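# Cap an LC fibre plug and rest it in a cable ring

## Task

Seat the dust cap completely over the LC fibre jumper's plug, then set the plug down flat inside one of the cable manager's rings below the switch. Only the cap may ever touch the plug's exposed tips. The jumper's cord must never be kinked or crushed, must not be left sharply bent, and its far end must not be yanked. The robot must not topple or finish leaning, and nothing may be knocked about or moved out of the work area; either of these fails the task.

## Robot and tools

ROBOT. A LinearBot: a base that can drive in any direction, a column about 1.7 m high, and a carriage that rides up and down it (lift_m). The carriage holds two identical six-joint arms, left and right, each ending in a two-finger gripper. Arm bases sit roughly 0.57 m + lift_m above the floor, and parts of the carriage hang about 0.15 m below them. A hand reaches 0.78 m from its shoulder but only about 0.38 m below its arm base. The hand is about 0.16 m long and 0.1 m wide (0.14 m open); fingertips taper to about 5 mm thick. The wrist camera sticks out 0.11 m to one side of joint 6's axis. Parked arm: joints 1 to 6 at 0, 0.05, 0.05, 1.45, 0, 0. Cameras: carriage_camera (fixed, looking ahead and about 20 degrees down), left_wrist_camera and right_wrist_camera (looking out past the fingertips).

FRAMES. Base frame: origin on the floor below the base centre, x forward, y left, z up, in metres. left_hand and right_hand report, in this frame, the point midway between that hand's pads, plus quat_wxyz; the hand's z runs along the fingers and its y is the opening direction. A hand pointing straight up with joints 1, 5, 6 at 0 reads (1, 0, 0, 0). These readings can be off, more at long reach, and the real hand tends to be lower. base_odometry is in the odometry frame (the base frame at scene start), counts only wheel turns (slip counts as travel), heading in rad, left positive, -3.142 to 3.142; it drifts a degree or two after turns.

move. Arguments: base, joints, speeds, min_time_s, cameras. base is an object with exactly one key, each a relative offset from where the base last reported itself: translate_m (metres, forward +, -2 to 2), strafe_m (metres, left +, -2 to 2) or rotate_rad (radians, counter-clockwise +, -6.3 to 6.3). joints is one object shared by the lift and both arms, keyed by name, each value an absolute target: lift_m 0 to 1 m; left_joint1_rad / right_joint1_rad -2.617 to 3.054 (turn about vertical, 0 ahead, + left); joint2 0 to 3.141 (shoulder: 0 upper arm back and level, 1.57 upright, 3.14 forward and level); joint3 0 to 3.141 (elbow, 0 folded, 3.14 straight); joint4 -1.57 to 1.57 (wrist pitch, + lifts fingertips); joint5 -1.57 to 1.57 (wrist yaw, + swings fingertips RIGHT); joint6 -2.094 to 2.094 (roll about finger axis, + clockwise seen from forearm); left_gripper_m / right_gripper_m 0 to 0.093 m, the gap between pads. speeds caps this action's top speeds: translate_m and strafe_m 0.02 to 0.5 m/s, rotate_rad 0.05 to 1.57 rad/s, lift_m 0.08 to 0.25 m/s (defaults are the maxima). min_time_s, 0.1 to 8 s, is the shortest duration of each arm and gripper motion; use it for straighter, gentler arm moves. cameras lists camera names; omitted or ["all"] gives all, [] gives none. A move with no action just reports state and images. An action lasts at most 15 s; a drive times out after 14 s. Unknown keys make the call invalid; out-of-range values get it refused. A refused or stopped move or wait cancels the later move, wait and finished_scene calls in that reply.

wait: seconds 0 to 10, plus cameras; the robot keeps its last command. zoom_image: camera plus region [x0, y0, x1, y1] in pixels of that camera's latest image, origin top-left, at most 504 by 504. read_manual: section "licences" (URDF notices only). finished_scene: scene, the current scene number; it is final, and the task must hold with the robot gone.

RESULTS. "move" reads done or the worst status. base_status and joint_status per motion: done (base: wheels turned the commanded amount, slip possible), off_target (resting short and maybe still pushing), contact_stop or time_out (target dropped, holding), not_followed (a safety check withheld an arm's targets because it came near itself or the other arm; grippers still act), limit_stop_at_motor_heat. on_its_own lists uncommanded behaviour; "held at" is a target. joint_positions gives readings. motor_effort is percent of maximum, + toward higher values, peak in brackets, with sizable error. Joint torques follow joint order; joints 1 to 3 wrap at ±28 N m. Motor temperatures: one block per arm, joints then gripper. MOTOR HOT appears at 75 °C; at 100 °C an OVER-TEMPERATURE FAULT drops that arm for 30 to 60 s or more. pictures names the images' order. A falling lift_m effort while lowering means a hand is resting on something.

GRIPPER. Gripping a hard part, the reading sits up to 5 mm under its width (or up to 2 mm over). Closed on nothing: 0.000 to 0.003. Targets a little below first-touch give a light grip; 5 mm below gives full force (about 45 to 70 N per pad), which crushes soft things. Release by commanding well above the reading.

CAUTIONS. Arms have no contact stop: a blocked arm keeps pressing and springs free. Never let the arms collide or squeeze each other. To clear a withheld pair, resend one arm's six readings with joint 1 swung away, then the other in a later call. Stretched or loaded arms heat within minutes even while you think; park to cool. The robot tips most easily with a high carriage, arms extended or loaded, pushing or pulling, or stopping hard; only images reveal a lean. Never back under a table edge. After a stopped drive, back off about 0.2 m the way you came. Handle the cord gently: no crushing, kinking, tight bends or tugging its far end; keep the plug's bare tips untouched except by the cap; avoid drops and slams. The scene keeps running while you think, and the robot holds its last command.

Each tool is called as name([rows], argument=value, ...), one row to a line, values as JSON.

## Session

move()

Scene clock: 0.00 s.
Joint torques (N m): no reading
Motor temperatures (°C): left_arm=[30 34 38 30 29 33 32] | right_arm=[31 36 36 30 31 30 33]
base_odometry: x=+0.000 y=+0.000 heading=+0.000
base_status: not commanded
joint_positions: lift_m=+0.300 left_joint1_rad=+0.009 left_joint2_rad=+0.036 left_joint3_rad=+0.044 left_joint4_rad=+1.438 left_joint5_rad=-0.049 left_joint6_rad=+0.018 left_gripper_m=+0.09396 right_joint1_rad=+0.000 right_joint2_rad=+0.053 right_joint3_rad=+0.056 right_joint4_rad=+1.416 right_joint5_rad=+0.010 right_joint6_rad=+0.042 right_gripper_m=+0.09396
joint_status: not commanded
motor_effort: lift_m=+35 drive_wheels=+1
left_hand: x=+0.2465 y=+0.3157 z=+1.2827 quat_wxyz=(+0.998, -0.024, +0.063, +0.015) (m; base frame)
right_hand: x=+0.2536 y=-0.3086 z=+1.2852 quat_wxyz=(+0.997, +0.006, +0.076, +0.020) (m; base frame)
pictures: carriage_camera, left_wrist_camera, right_wrist_camera
Images, in order (width x height): carriage_camera 896x504, left_wrist_camera 896x504, right_wrist_camera 896x504.

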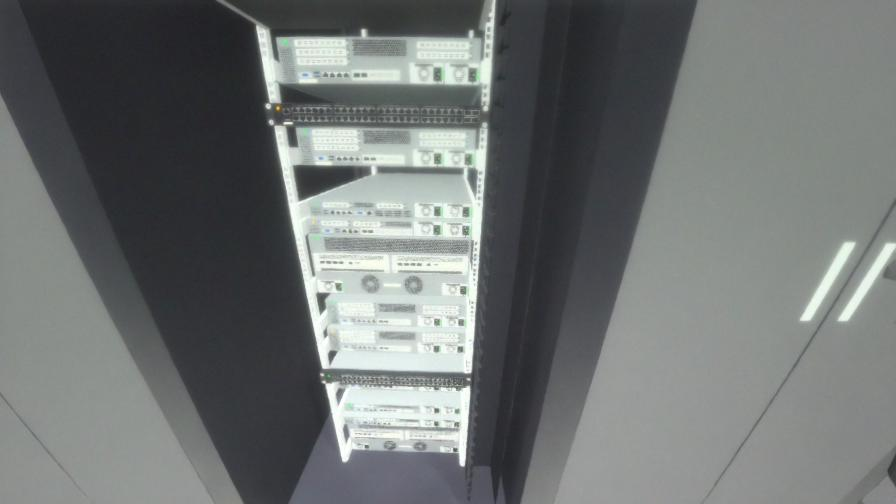

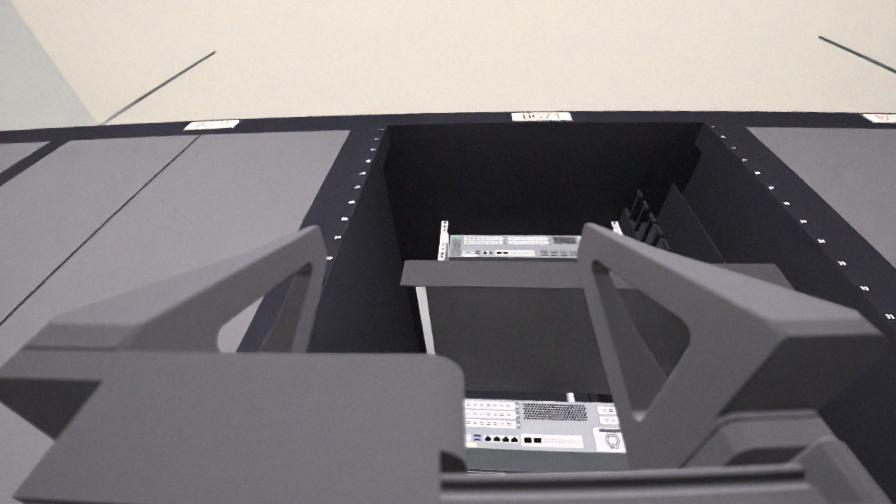

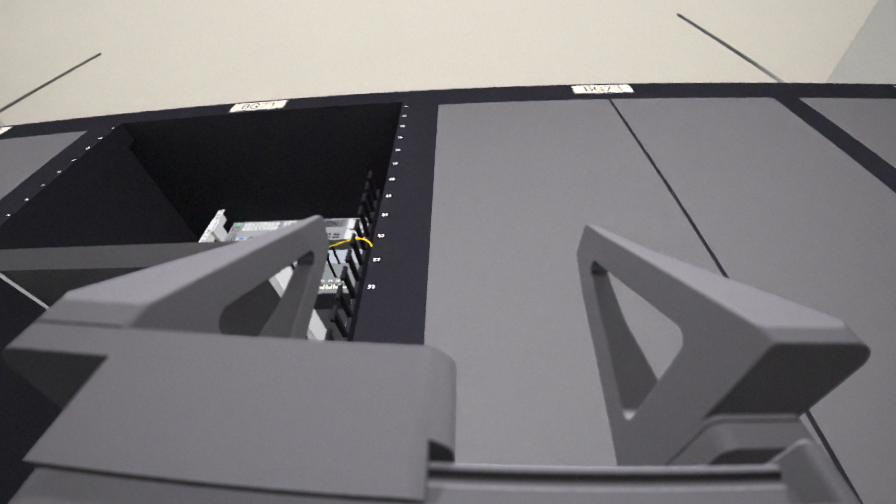

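move(joints={"lift_m": 0.7})

zoom_image(camera="carriage_camera", region=[200, 0, 600, 300])

Scene clock: 5.53 s.
Joint torques (N m): left_arm=[0.05 3.67 6.53 -0.31 0.09 0.02] | right_arm=[-0.06 3.78 5.91 -0.17 -0.02 -0.12]
Motor temperatures (°C): left_arm=[30 35 38 30 29 33 32] | right_arm=[31 36 36 30 31 30 33]
move: done
base_odometry: x=+0.000 y=+0.000 heading=+0.000
base_status: not commanded
joint_positions: lift_m=+0.700 left_joint1_rad=+0.009 left_joint2_rad=+0.036 left_joint3_rad=+0.044 left_joint4_rad=+1.438 left_joint5_rad=-0.049 left_joint6_rad=+0.018 left_gripper_m=+0.09396 right_joint1_rad=+0.000 right_joint2_rad=+0.053 right_joint3_rad=+0.056 right_joint4_rad=+1.416 right_joint5_rad=+0.010 right_joint6_rad=+0.042 right_gripper_m=+0.09396
joint_status: all done
motor_effort: lift_m=+35(43) drive_wheels=+1(5)
left_hand: x=+0.2465 y=+0.3157 z=+1.6827 quat_wxyz=(+0.998, -0.024, +0.063, +0.015) (m; base frame)
right_hand: x=+0.2536 y=-0.3086 z=+1.6852 quat_wxyz=(+0.997, +0.006, +0.076, +0.020) (m; base frame)
pictures: carriage_camera, left_wrist_camera, right_wrist_camera
Images, in order (width x height): carriage_camera 896x504, left_wrist_camera 896x504, right_wrist_camera 896x504.

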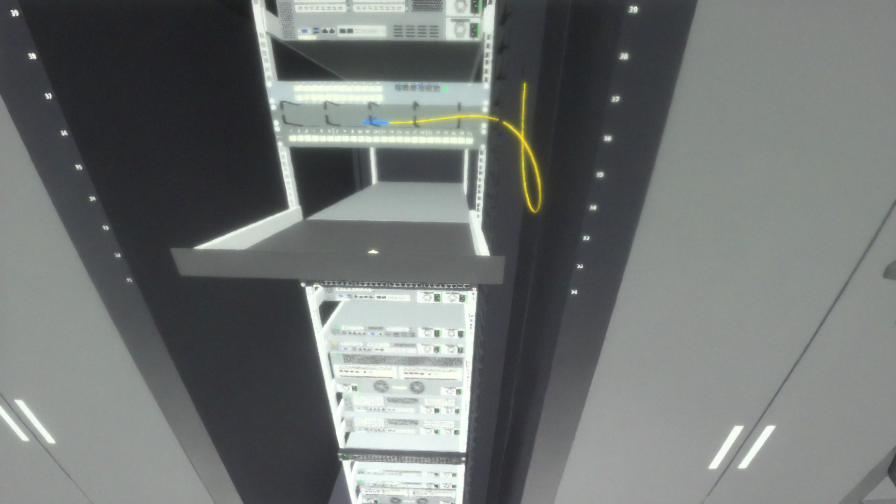

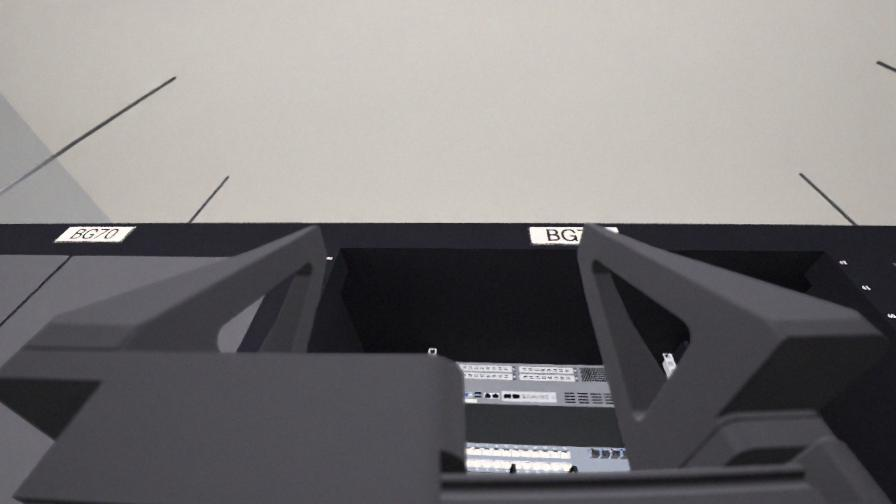

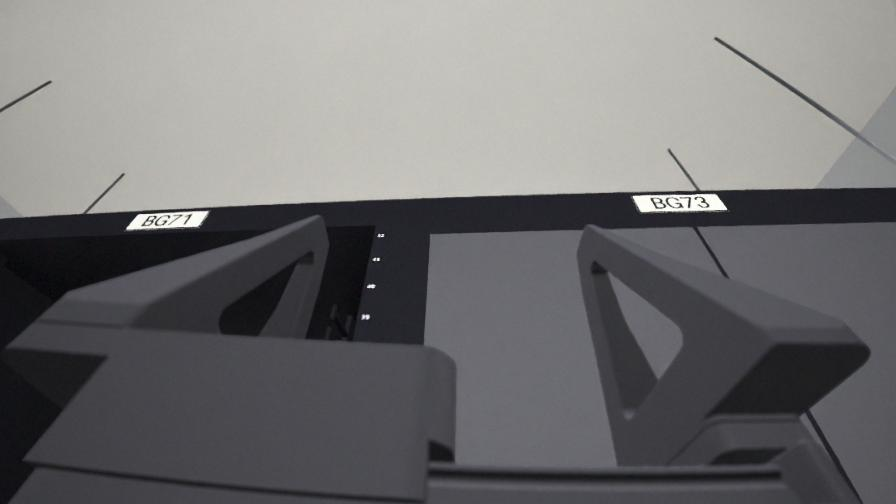

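Scaled by 1.260 from the camera's 896x504 image, which has a finer 1280x720 frame.

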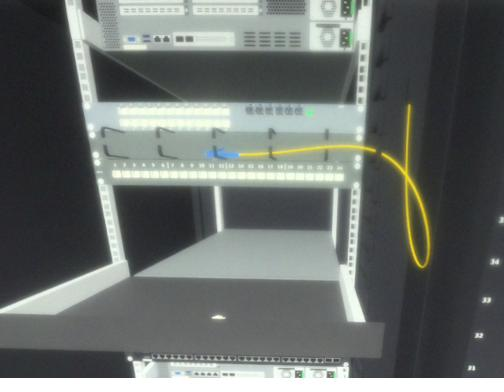

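zoom_image(camera="carriage_camera", region=[260, 70, 560, 220])

zoom_image(camera="carriage_camera", region=[340, 100, 440, 156])

zoom_image(camera="carriage_camera", region=[160, 180, 520, 300])

zoom_image(camera="carriage_camera", region=[340, 230, 410, 270])

Scaled by 1.680 from the camera's 896x504 image, which has a finer 1280x720 frame.

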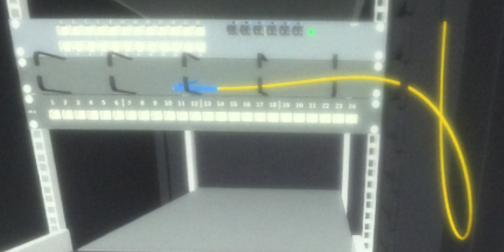

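Scaled by 5.040 from the camera's 896x504 image, which has a finer 1280x720 frame.

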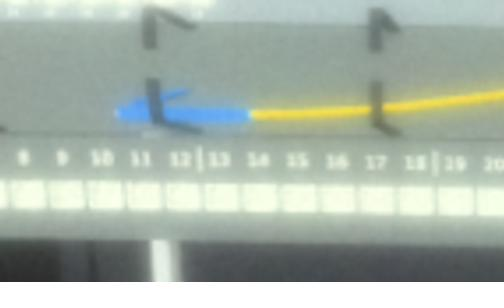

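Scaled by 1.400 from the camera's 896x504 image, which has a finer 1280x720 frame.

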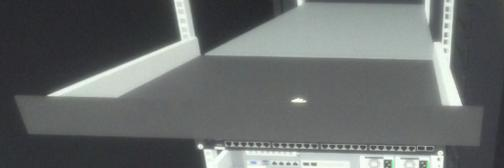

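Scaled by 7.200 from the camera's 896x504 image, which has a finer 1280x720 frame.

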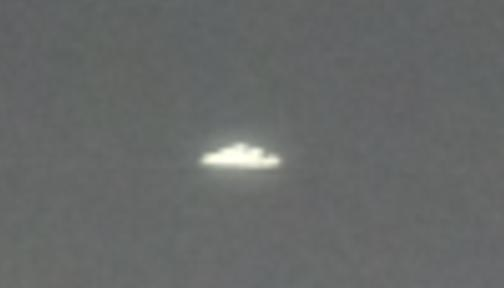

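move(base={"strafe_m": 0.15}, joints={"lift_m": 0.85, "right_joint4_rad": -0.1, "left_joint4_rad": -0.1})

Scene clock: 68.33 s.
Joint torques (N m): left_arm=[0.06 1.85 8.55 2.09 0.05 0.01] | right_arm=[-0.06 1.72 8.03 2.45 0 -0.12]
Motor temperatures (°C): left_arm=[30 36 41 30 29 33 32] | right_arm=[31 37 39 31 31 30 33]
move: done
base_odometry: x=+0.000 y=+0.150 heading=+0.001
base_status: done
joint_positions: lift_m=+0.850 left_joint1_rad=+0.009 left_joint2_rad=+0.036 left_joint3_rad=+0.044 left_joint4_rad=-0.092 left_joint5_rad=-0.049 left_joint6_rad=+0.018 left_gripper_m=+0.09396 right_joint1_rad=+0.000 right_joint2_rad=+0.053 right_joint3_rad=+0.056 right_joint4_rad=-0.081 right_joint5_rad=+0.010 right_joint6_rad=+0.042 right_gripper_m=+0.09396
joint_status: all done
motor_effort: lift_m=+35(43) drive_wheels=-6(12)
left_hand: x=+0.4607 y=+0.3176 z=+1.5681 quat_wxyz=(+0.676, -0.013, +0.736, +0.027) (m; base frame)
right_hand: x=+0.4616 y=-0.3086 z=+1.5729 quat_wxyz=(+0.679, +0.019, +0.734, +0.011) (m; base frame)
pictures: carriage_camera, left_wrist_camera, right_wrist_camera
Images, in order (width x height): carriage_camera 896x504, left_wrist_camera 896x504, right_wrist_camera 896x504.

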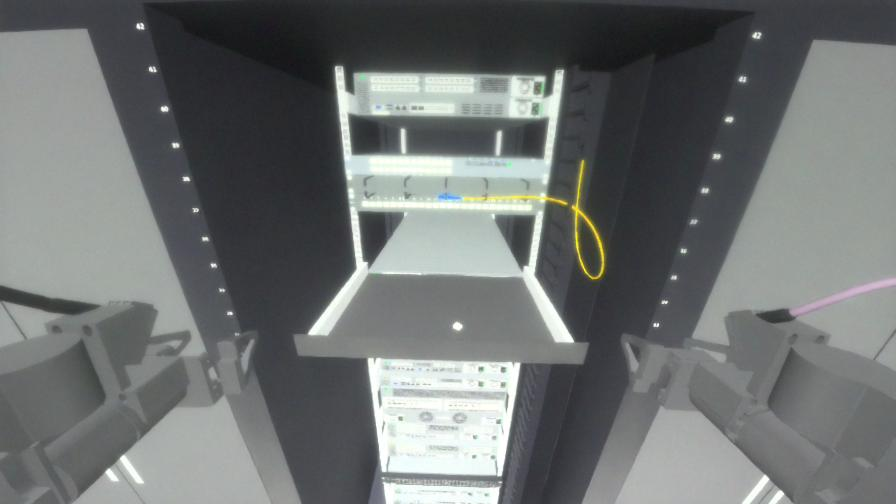

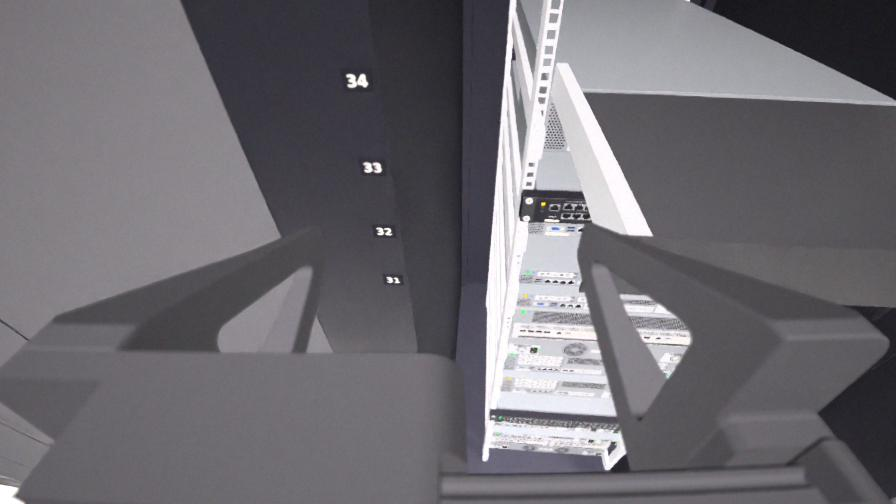

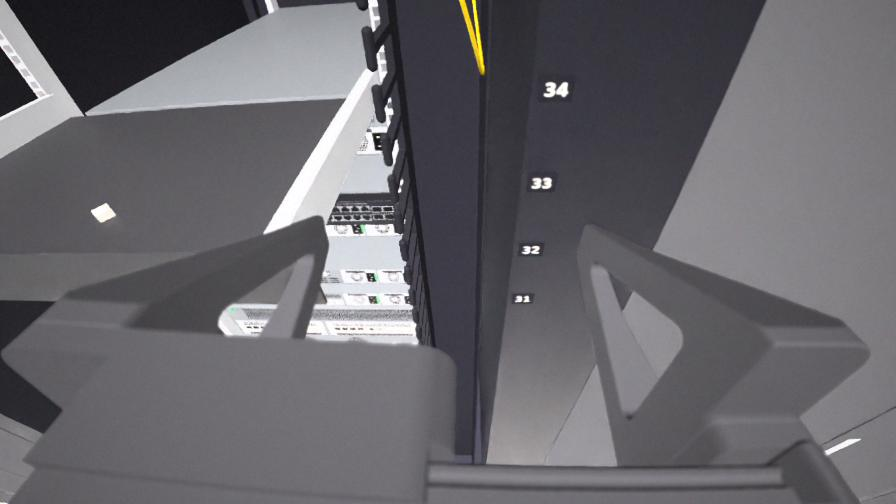

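move(base={"translate_m": 0.2}, joints={"right_joint1_rad": 0.85, "right_joint2_rad": 1.846, "right_joint3_rad": 0.879, "right_joint4_rad": 0.667, "right_joint5_rad": 0.8, "right_joint6_rad": 0, "left_joint4_rad": 1.4}, speeds={"translate_m": 0.2}, min_time_s=2)

zoom_image(camera="right_wrist_camera", region=[250, 100, 650, 350])

Scene clock: 103.07 s.
Joint torques (N m): left_arm=[-0.01 3.54 6.61 -0.05 0.09 0.02] | right_arm=[17.99 17.69 12.74 7.69 0.21 -4.75]
Motor temperatures (°C): left_arm=[30 35 43 37 29 33 32] | right_arm=[32 37 42 45 31 32 33]
move: contact_stop
base_odometry: x=+0.093 y=+0.150 heading=-0.003
base_status: translate_m contact_stop (by the wheels' count: +0.093 of +0.200)
joint_positions: lift_m=+0.851 left_joint1_rad=+0.010 left_joint2_rad=+0.037 left_joint3_rad=+0.044 left_joint4_rad=+1.388 left_joint5_rad=-0.049 left_joint6_rad=+0.018 left_gripper_m=+0.09396 right_joint1_rad=+0.670 right_joint2_rad=+1.598 right_joint3_rad=+0.792 right_joint4_rad=-1.037 right_joint5_rad=+0.827 right_joint6_rad=+0.406 right_gripper_m=+0.09394
joint_status: right_joint1_rad off_target (ended at +0.670, target +0.850); right_joint2_rad off_target (ended at +1.598, target +1.846); right_joint3_rad off_target (ended at +0.792, target +0.879); right_joint4_rad off_target (ended at -1.037, target +0.667); right_joint5_rad off_target (ended at +0.827, target +0.800); right_joint6_rad off_target (ended at +0.406, target +0.000); the others done
motor_effort: lift_m=+25(35) drive_wheels=+45(52)
left_hand: x=+0.2591 y=+0.3158 z=+1.8316 quat_wxyz=(+0.996, -0.024, +0.088, +0.016) (m; base frame)
right_hand: x=+0.4419 y=-0.2888 z=+1.4636 quat_wxyz=(+0.097, -0.174, +0.892, -0.406) (m; base frame)
pictures: carriage_camera, left_wrist_camera, right_wrist_camera
Images, in order (width x height): carriage_camera 896x504, left_wrist_camera 896x504, right_wrist_camera 896x504.

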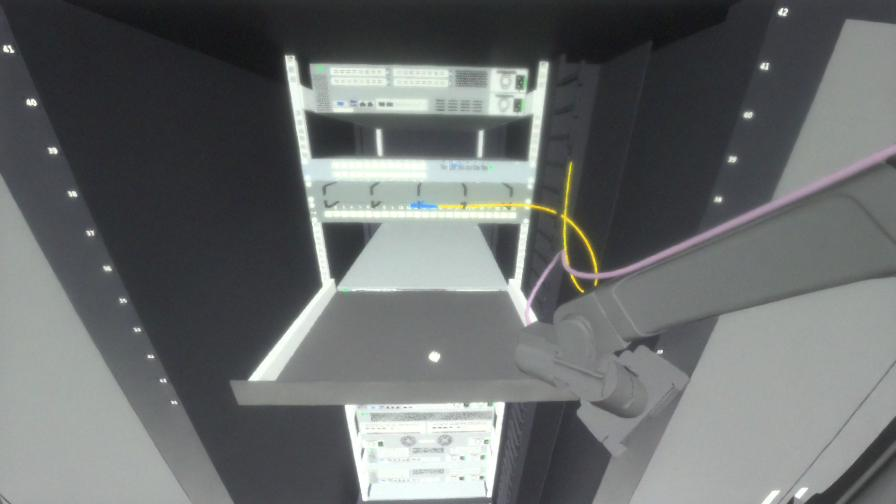

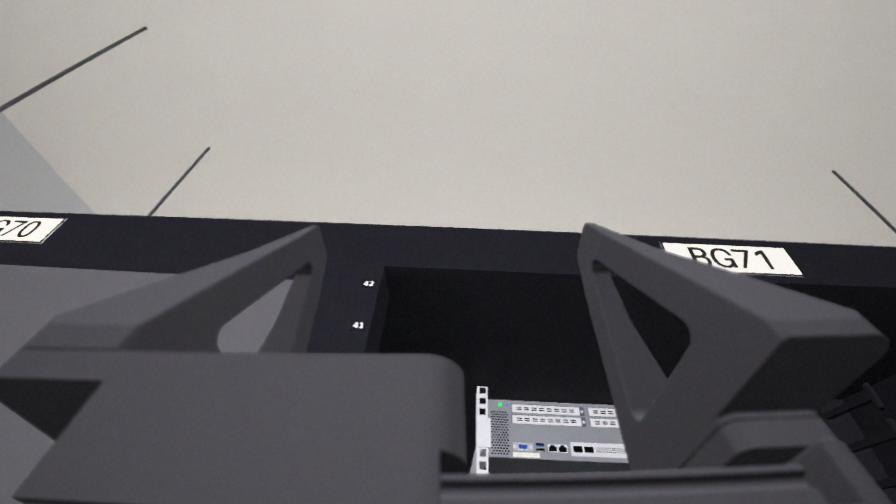

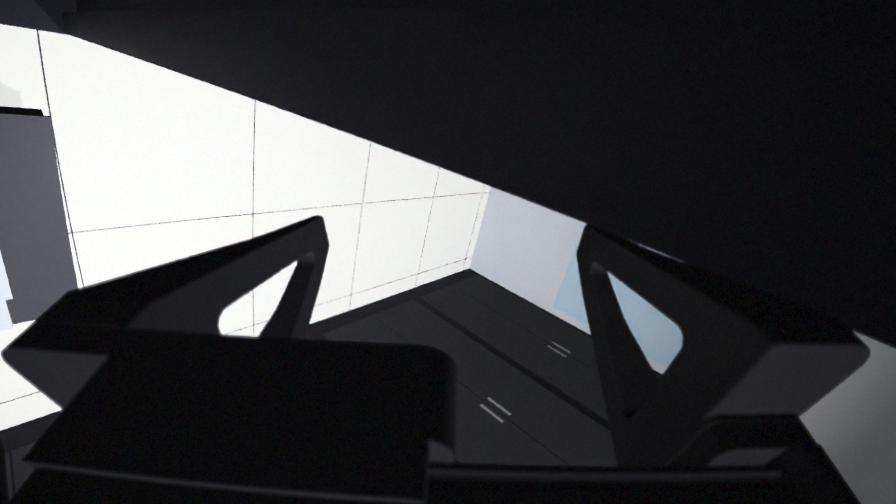

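Scaled by 1.260 from the camera's 896x504 image, which has a finer 1280x720 frame.

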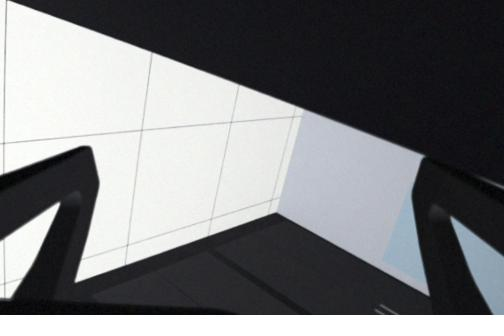

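move(base={"translate_m": -0.15}, joints={"right_joint1_rad": 0.67, "right_joint2_rad": 1.598, "right_joint3_rad": 0.792, "right_joint4_rad": -1.037, "right_joint5_rad": 0.827, "right_joint6_rad": 0.406}, speeds={"translate_m": 0.1})

Scene clock: 111.77 s.
Joint torques (N m): left_arm=[-0.01 3.45 6.72 -0.08 0.09 0.02] | right_arm=[14.17 -15.68 -3.64 -2.33 -1.05 1.44]
Motor temperatures (°C): left_arm=[30 35 43 35 29 33 32] | right_arm=[37 40 44 56 32 37 33]
move: contact_stop
base_odometry: x=-0.050 y=+0.151 heading=+0.000
base_status: translate_m contact_stop (by the wheels' count: -0.143 of -0.150)
joint_positions: lift_m=+0.850 left_joint1_rad=+0.010 left_joint2_rad=+0.037 left_joint3_rad=+0.044 left_joint4_rad=+1.396 left_joint5_rad=-0.049 left_joint6_rad=+0.018 left_gripper_m=+0.09396 right_joint1_rad=+0.529 right_joint2_rad=+1.688 right_joint3_rad=+0.897 right_joint4_rad=-0.813 right_joint5_rad=+0.980 right_joint6_rad=+0.280 right_gripper_m=+0.09392
joint_status: right_joint1_rad off_target (ended at +0.529, target +0.670); right_joint3_rad off_target (ended at +0.897, target +0.792); right_joint4_rad off_target (ended at -0.814, target -1.037); right_joint5_rad off_target (ended at +0.980, target +0.827); right_joint6_rad off_target (ended at +0.281, target +0.406); the others done
motor_effort: lift_m=+34(34) drive_wheels=+30(40)
left_hand: x=+0.2571 y=+0.3158 z=+1.8312 quat_wxyz=(+0.996, -0.024, +0.084, +0.016) (m; base frame)
right_hand: x=+0.5118 y=-0.2990 z=+1.4780 quat_wxyz=(+0.171, -0.117, +0.874, -0.438) (m; base frame)
pictures: carriage_camera, left_wrist_camera, right_wrist_camera
Images, in order (width x height): carriage_camera 896x504, left_wrist_camera 896x504, right_wrist_camera 896x504.

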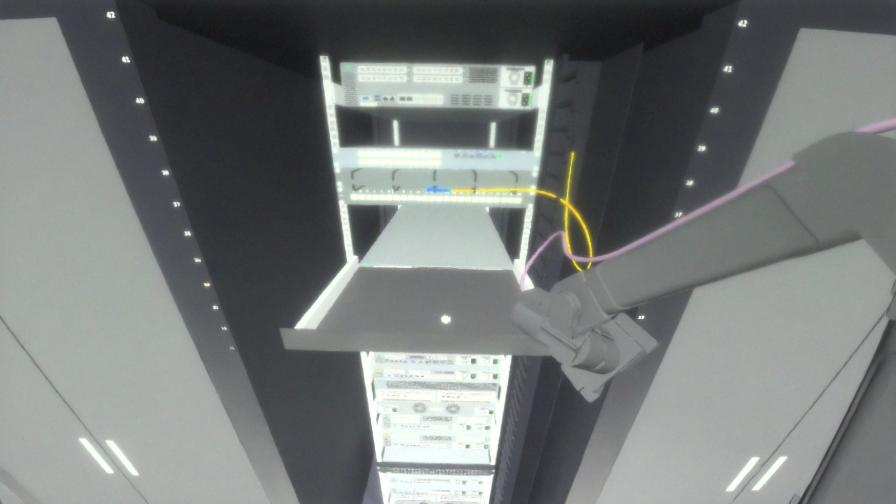

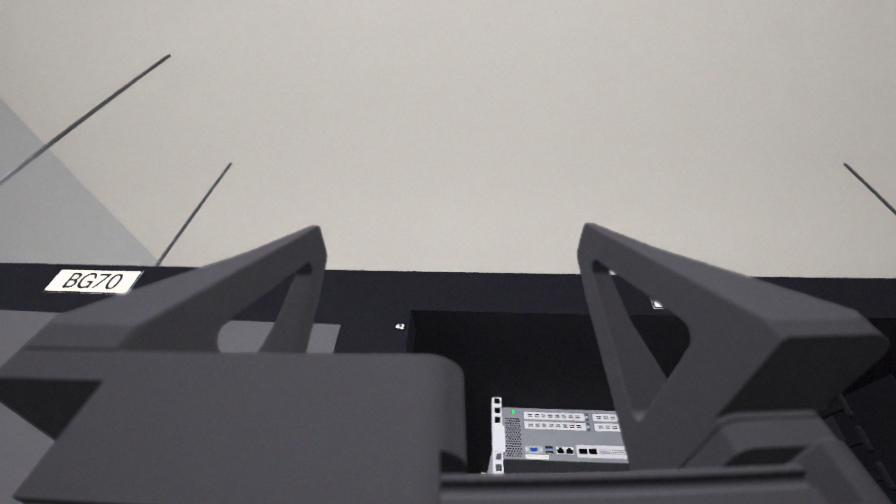

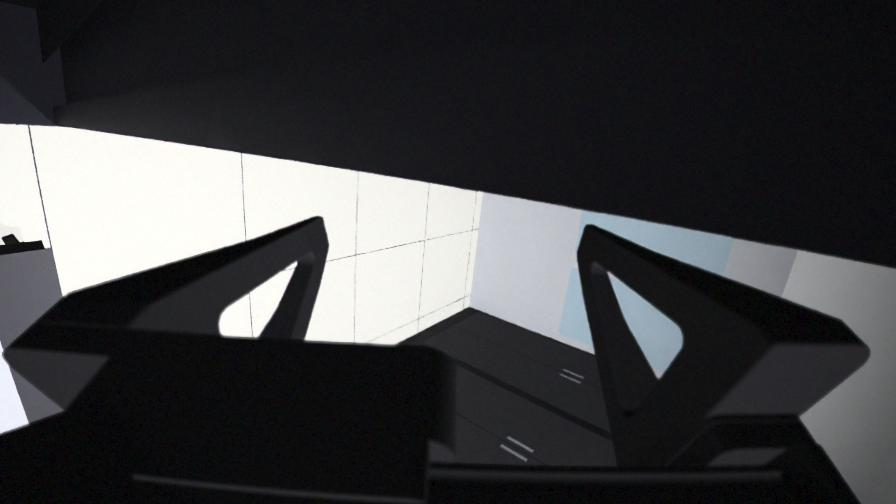

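move(joints={"lift_m": 0.97, "right_joint1_rad": 0.529, "right_joint2_rad": 1.688, "right_joint3_rad": 0.897, "right_joint4_rad": -0.813, "right_joint5_rad": 0.98, "right_joint6_rad": 0.28}, speeds={"lift_m": 0.08})

Scene clock: 143.60 s.
Joint torques (N m): left_arm=[-0.02 3.66 6 -0.22 0.09 0.01] | right_arm=[-0.05 -6.82 6.2 0.31 0.58 -0.12]
Motor temperatures (°C): left_arm=[30 36 43 32 29 33 32] | right_arm=[41 45 41 44 32 35 33]
move: done
base_odometry: x=-0.050 y=+0.151 heading=-0.001
base_status: not commanded
joint_positions: lift_m=+0.970 left_joint1_rad=+0.010 left_joint2_rad=+0.036 left_joint3_rad=+0.051 left_joint4_rad=+1.401 left_joint5_rad=-0.049 left_joint6_rad=+0.018 left_gripper_m=+0.09396 right_joint1_rad=+0.529 right_joint2_rad=+1.686 right_joint3_rad=+0.889 right_joint4_rad=-0.811 right_joint5_rad=+0.980 right_joint6_rad=+0.289 right_gripper_m=+0.09392
joint_status: all done
motor_effort: lift_m=+35(48) drive_wheels=+16(31)
left_hand: x=+0.2535 y=+0.3158 z=+1.9534 quat_wxyz=(+0.997, -0.024, +0.078, +0.016) (m; base frame)
right_hand: x=+0.5102 y=-0.2998 z=+1.5970 quat_wxyz=(+0.172, -0.114, +0.875, -0.438) (m; base frame)
pictures: carriage_camera, left_wrist_camera, right_wrist_camera
Images, in order (width x height): carriage_camera 896x504, left_wrist_camera 896x504, right_wrist_camera 896x504.

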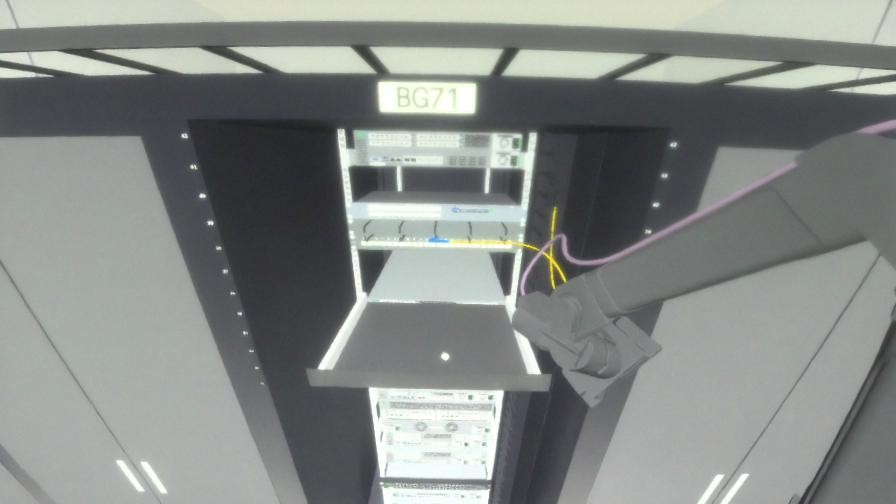

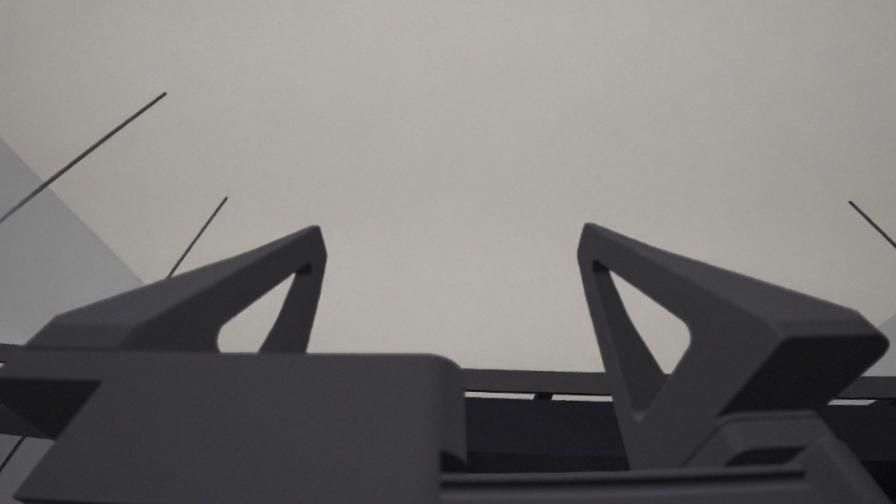

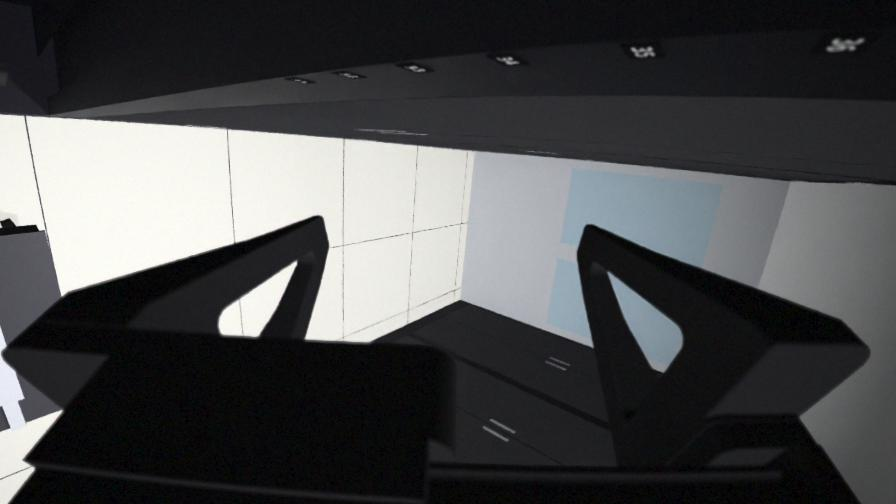

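move(base={"translate_m": -0.15}, speeds={"translate_m": 0.2})

move(joints={"right_joint4_rad": 0.5, "right_joint6_rad": 0}, min_time_s=2)

zoom_image(camera="carriage_camera", region=[250, 100, 650, 400])

Scene clock: 159.67 s.
Joint torques (N m): left_arm=[-0.05 3.64 6 -0.25 0.08 0.02] | right_arm=[-0.12 -6.8 6.2 0.33 0.58 -0.13]
Motor temperatures (°C): left_arm=[30 36 43 32 29 33 32] | right_arm=[37 44 41 41 32 33 33]
move: done
base_odometry: x=-0.200 y=+0.151 heading=-0.001
base_status: done
joint_positions: lift_m=+0.970 left_joint1_rad=+0.010 left_joint2_rad=+0.036 left_joint3_rad=+0.051 left_joint4_rad=+1.402 left_joint5_rad=-0.049 left_joint6_rad=+0.018 left_gripper_m=+0.09396 right_joint1_rad=+0.530 right_joint2_rad=+1.686 right_joint3_rad=+0.889 right_joint4_rad=-0.813 right_joint5_rad=+0.980 right_joint6_rad=+0.289 right_gripper_m=+0.09392
joint_status: not commanded
motor_effort: lift_m=+35(35) drive_wheels=-1(11)
left_hand: x=+0.2532 y=+0.3158 z=+1.9534 quat_wxyz=(+0.997, -0.024, +0.077, +0.016) (m; base frame)
right_hand: x=+0.5101 y=-0.2997 z=+1.5970 quat_wxyz=(+0.172, -0.115, +0.875, -0.439) (m; base frame)
pictures: carriage_camera, left_wrist_camera, right_wrist_camera
Images, in order (width x height): carriage_camera 896x504, left_wrist_camera 896x504, right_wrist_camera 896x504.

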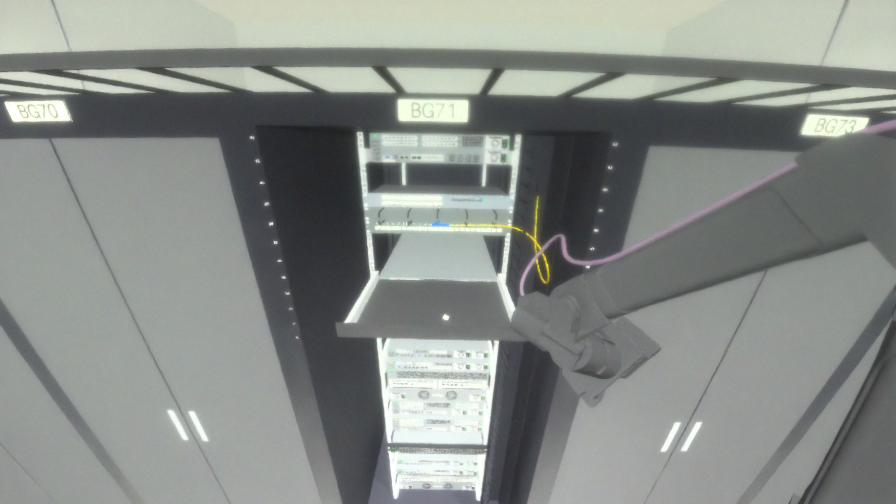

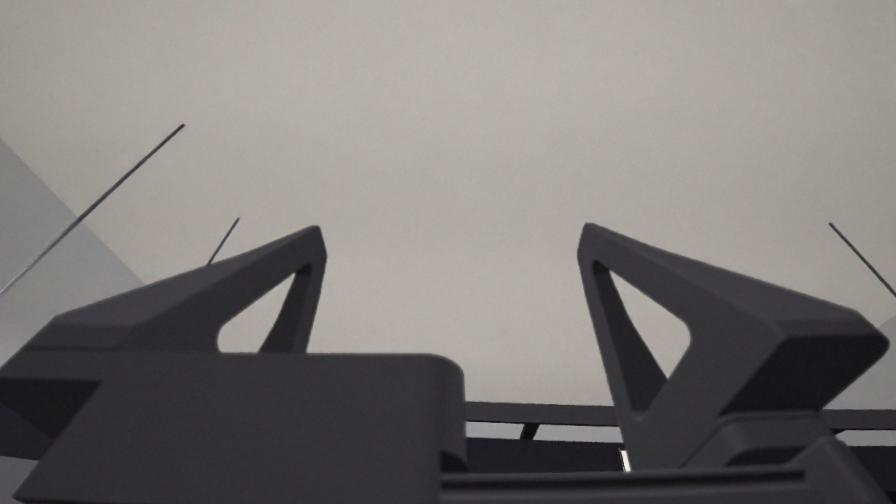

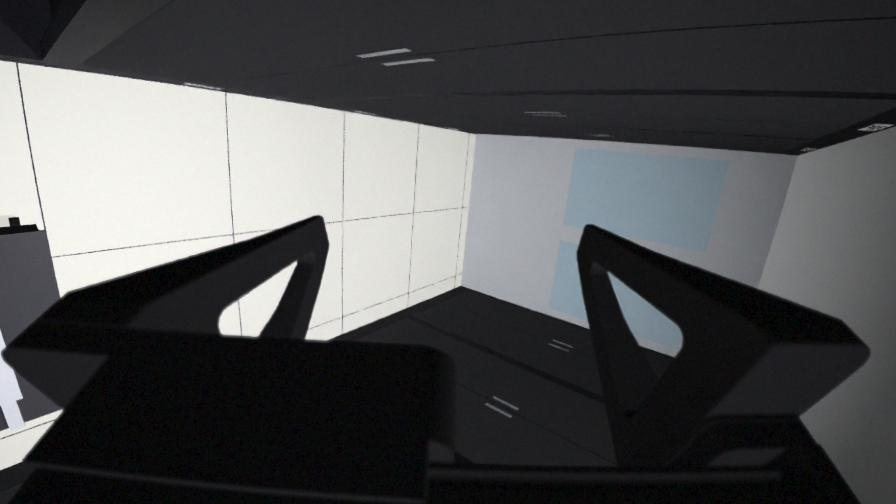

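Scene clock: 162.07 s.
Joint torques (N m): left_arm=[-0.02 3.67 5.97 -0.25 0.09 0.01] | right_arm=[-0.16 -8.2 7.61 2.29 0.18 -0.21]
Motor temperatures (°C): left_arm=[30 36 43 32 29 33 32] | right_arm=[37 44 41 41 32 33 33]
move: done
base_odometry: x=-0.200 y=+0.151 heading=-0.001
base_status: not commanded
joint_positions: lift_m=+0.970 left_joint1_rad=+0.010 left_joint2_rad=+0.036 left_joint3_rad=+0.051 left_joint4_rad=+1.402 left_joint5_rad=-0.049 left_joint6_rad=+0.018 left_gripper_m=+0.09396 right_joint1_rad=+0.530 right_joint2_rad=+1.686 right_joint3_rad=+0.889 right_joint4_rad=+0.497 right_joint5_rad=+0.980 right_joint6_rad=+0.011 right_gripper_m=+0.09392
joint_status: all done
motor_effort: lift_m=+35(35) drive_wheels=-2(6)
left_hand: x=+0.2532 y=+0.3158 z=+1.9534 quat_wxyz=(+0.997, -0.024, +0.077, +0.016) (m; base frame)
right_hand: x=+0.6556 y=-0.2145 z=+1.7166 quat_wxyz=(+0.606, +0.088, +0.758, -0.225) (m; base frame)
pictures: carriage_camera, left_wrist_camera, right_wrist_camera
Images, in order (width x height): carriage_camera 896x504, left_wrist_camera 896x504, right_wrist_camera 896x504.

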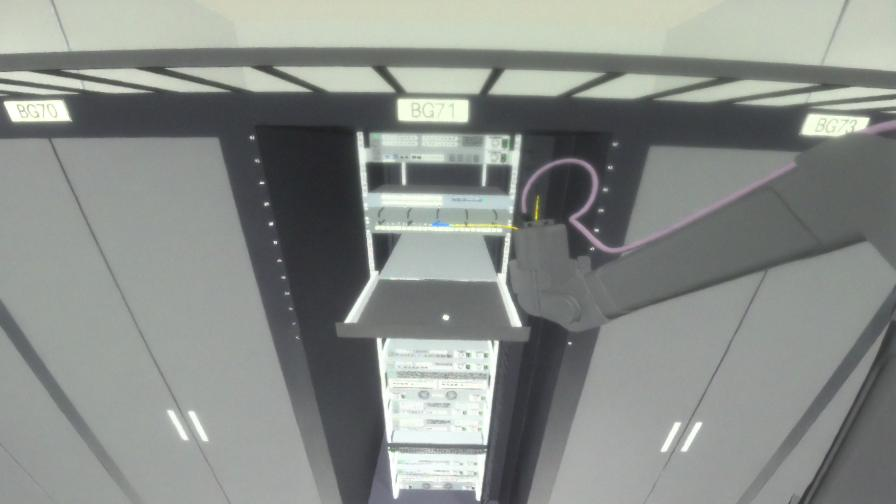

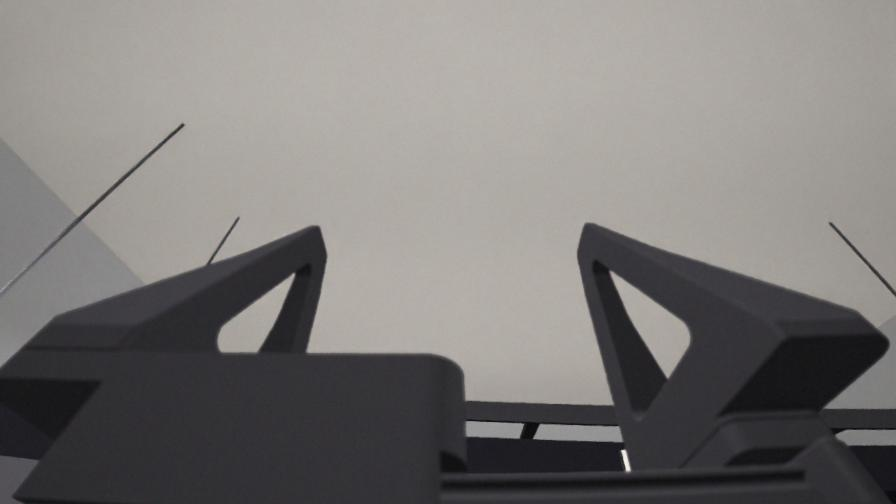

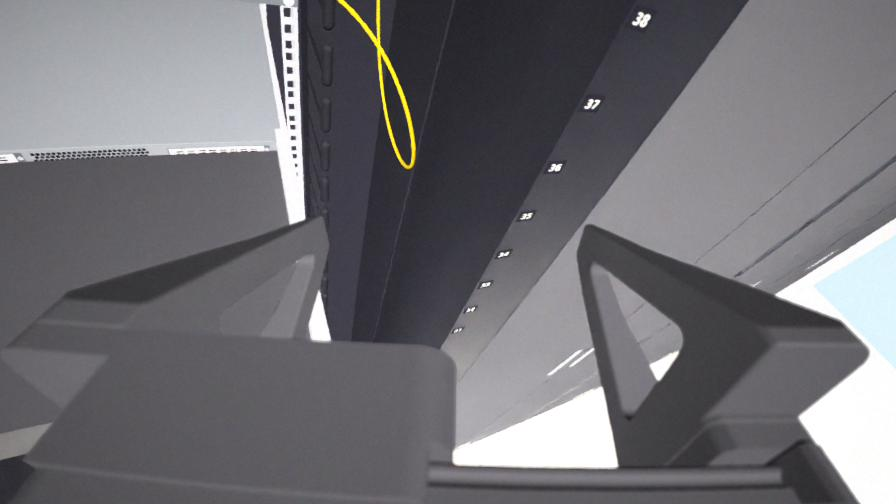

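Scaled by 1.260 from the camera's 896x504 image, which has a finer 1280x720 frame.

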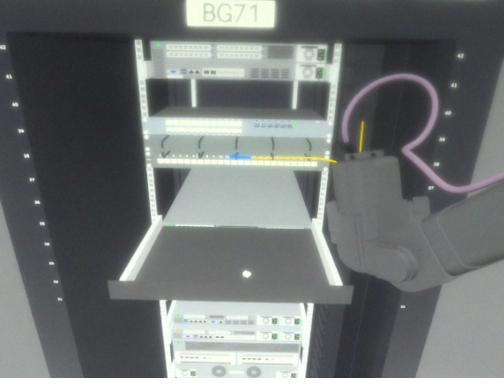

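move(joints={"right_joint1_rad": 0.6, "right_joint2_rad": 1.852, "right_joint3_rad": 1.26, "right_joint4_rad": 0.142, "right_joint5_rad": 0.6, "right_joint6_rad": 0}, min_time_s=2, cameras=["carriage_camera", "right_wrist_camera"])

zoom_image(camera="right_wrist_camera", region=[200, 0, 704, 252])

Scene clock: 183.00 s.
Joint torques (N m): left_arm=[0.01 3.67 5.97 -0.26 0.09 0.02] | right_arm=[0.55 -8.72 9.88 2.23 0.04 -0.2]
Motor temperatures (°C): left_arm=[29 36 43 31 29 33 32] | right_arm=[35 44 42 44 32 32 33]
move: done
base_odometry: x=-0.200 y=+0.151 heading=-0.001
base_status: not commanded
joint_positions: lift_m=+0.970 left_joint1_rad=+0.010 left_joint2_rad=+0.036 left_joint3_rad=+0.051 left_joint4_rad=+1.402 left_joint5_rad=-0.049 left_joint6_rad=+0.018 left_gripper_m=+0.09396 right_joint1_rad=+0.594 right_joint2_rad=+1.833 right_joint3_rad=+1.234 right_joint4_rad=+0.160 right_joint5_rad=+0.612 right_joint6_rad=+0.010 right_gripper_m=+0.09392
joint_status: all done
motor_effort: lift_m=+35(35) drive_wheels=-1(4)
left_hand: x=+0.2532 y=+0.3158 z=+1.9534 quat_wxyz=(+0.997, -0.024, +0.077, +0.016) (m; base frame)
right_hand: x=+0.7004 y=-0.0982 z=+1.7126 quat_wxyz=(+0.564, -0.077, +0.817, -0.091) (m; base frame)
pictures: carriage_camera, right_wrist_camera
Images, in order (width x height): carriage_camera 896x504, right_wrist_camera 896x504.

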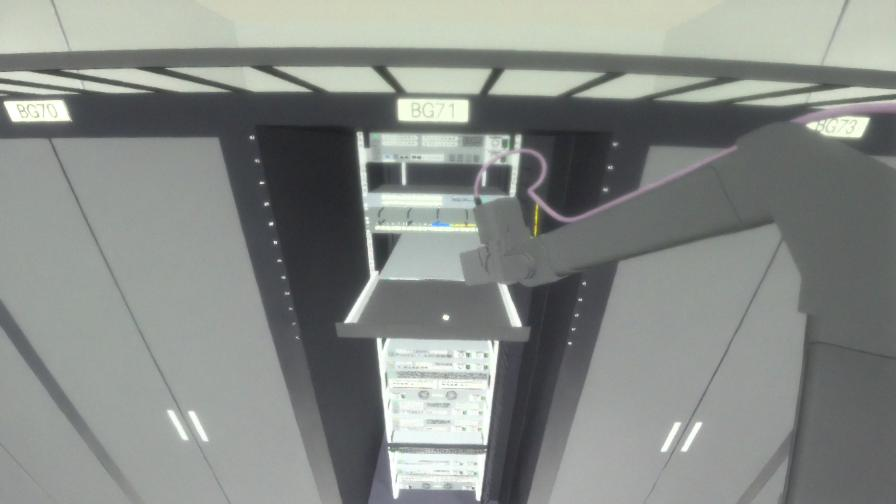

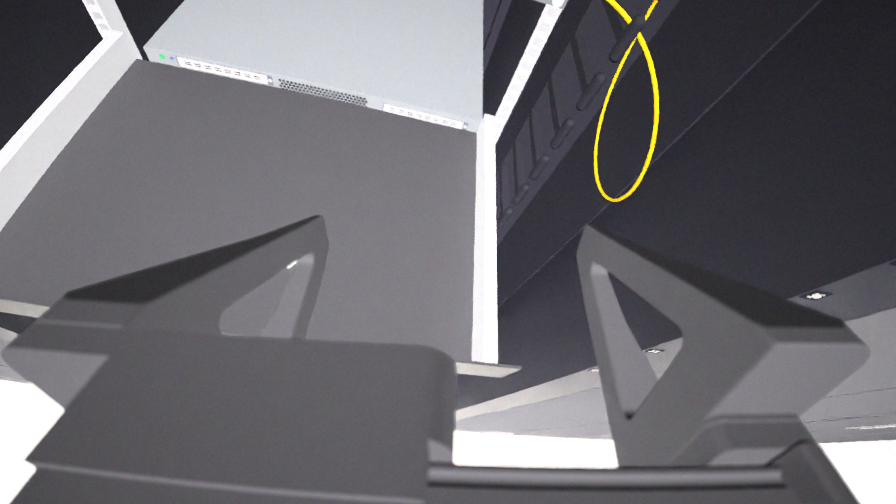

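Scaled by 1.000.

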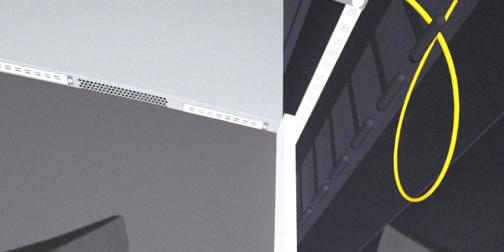

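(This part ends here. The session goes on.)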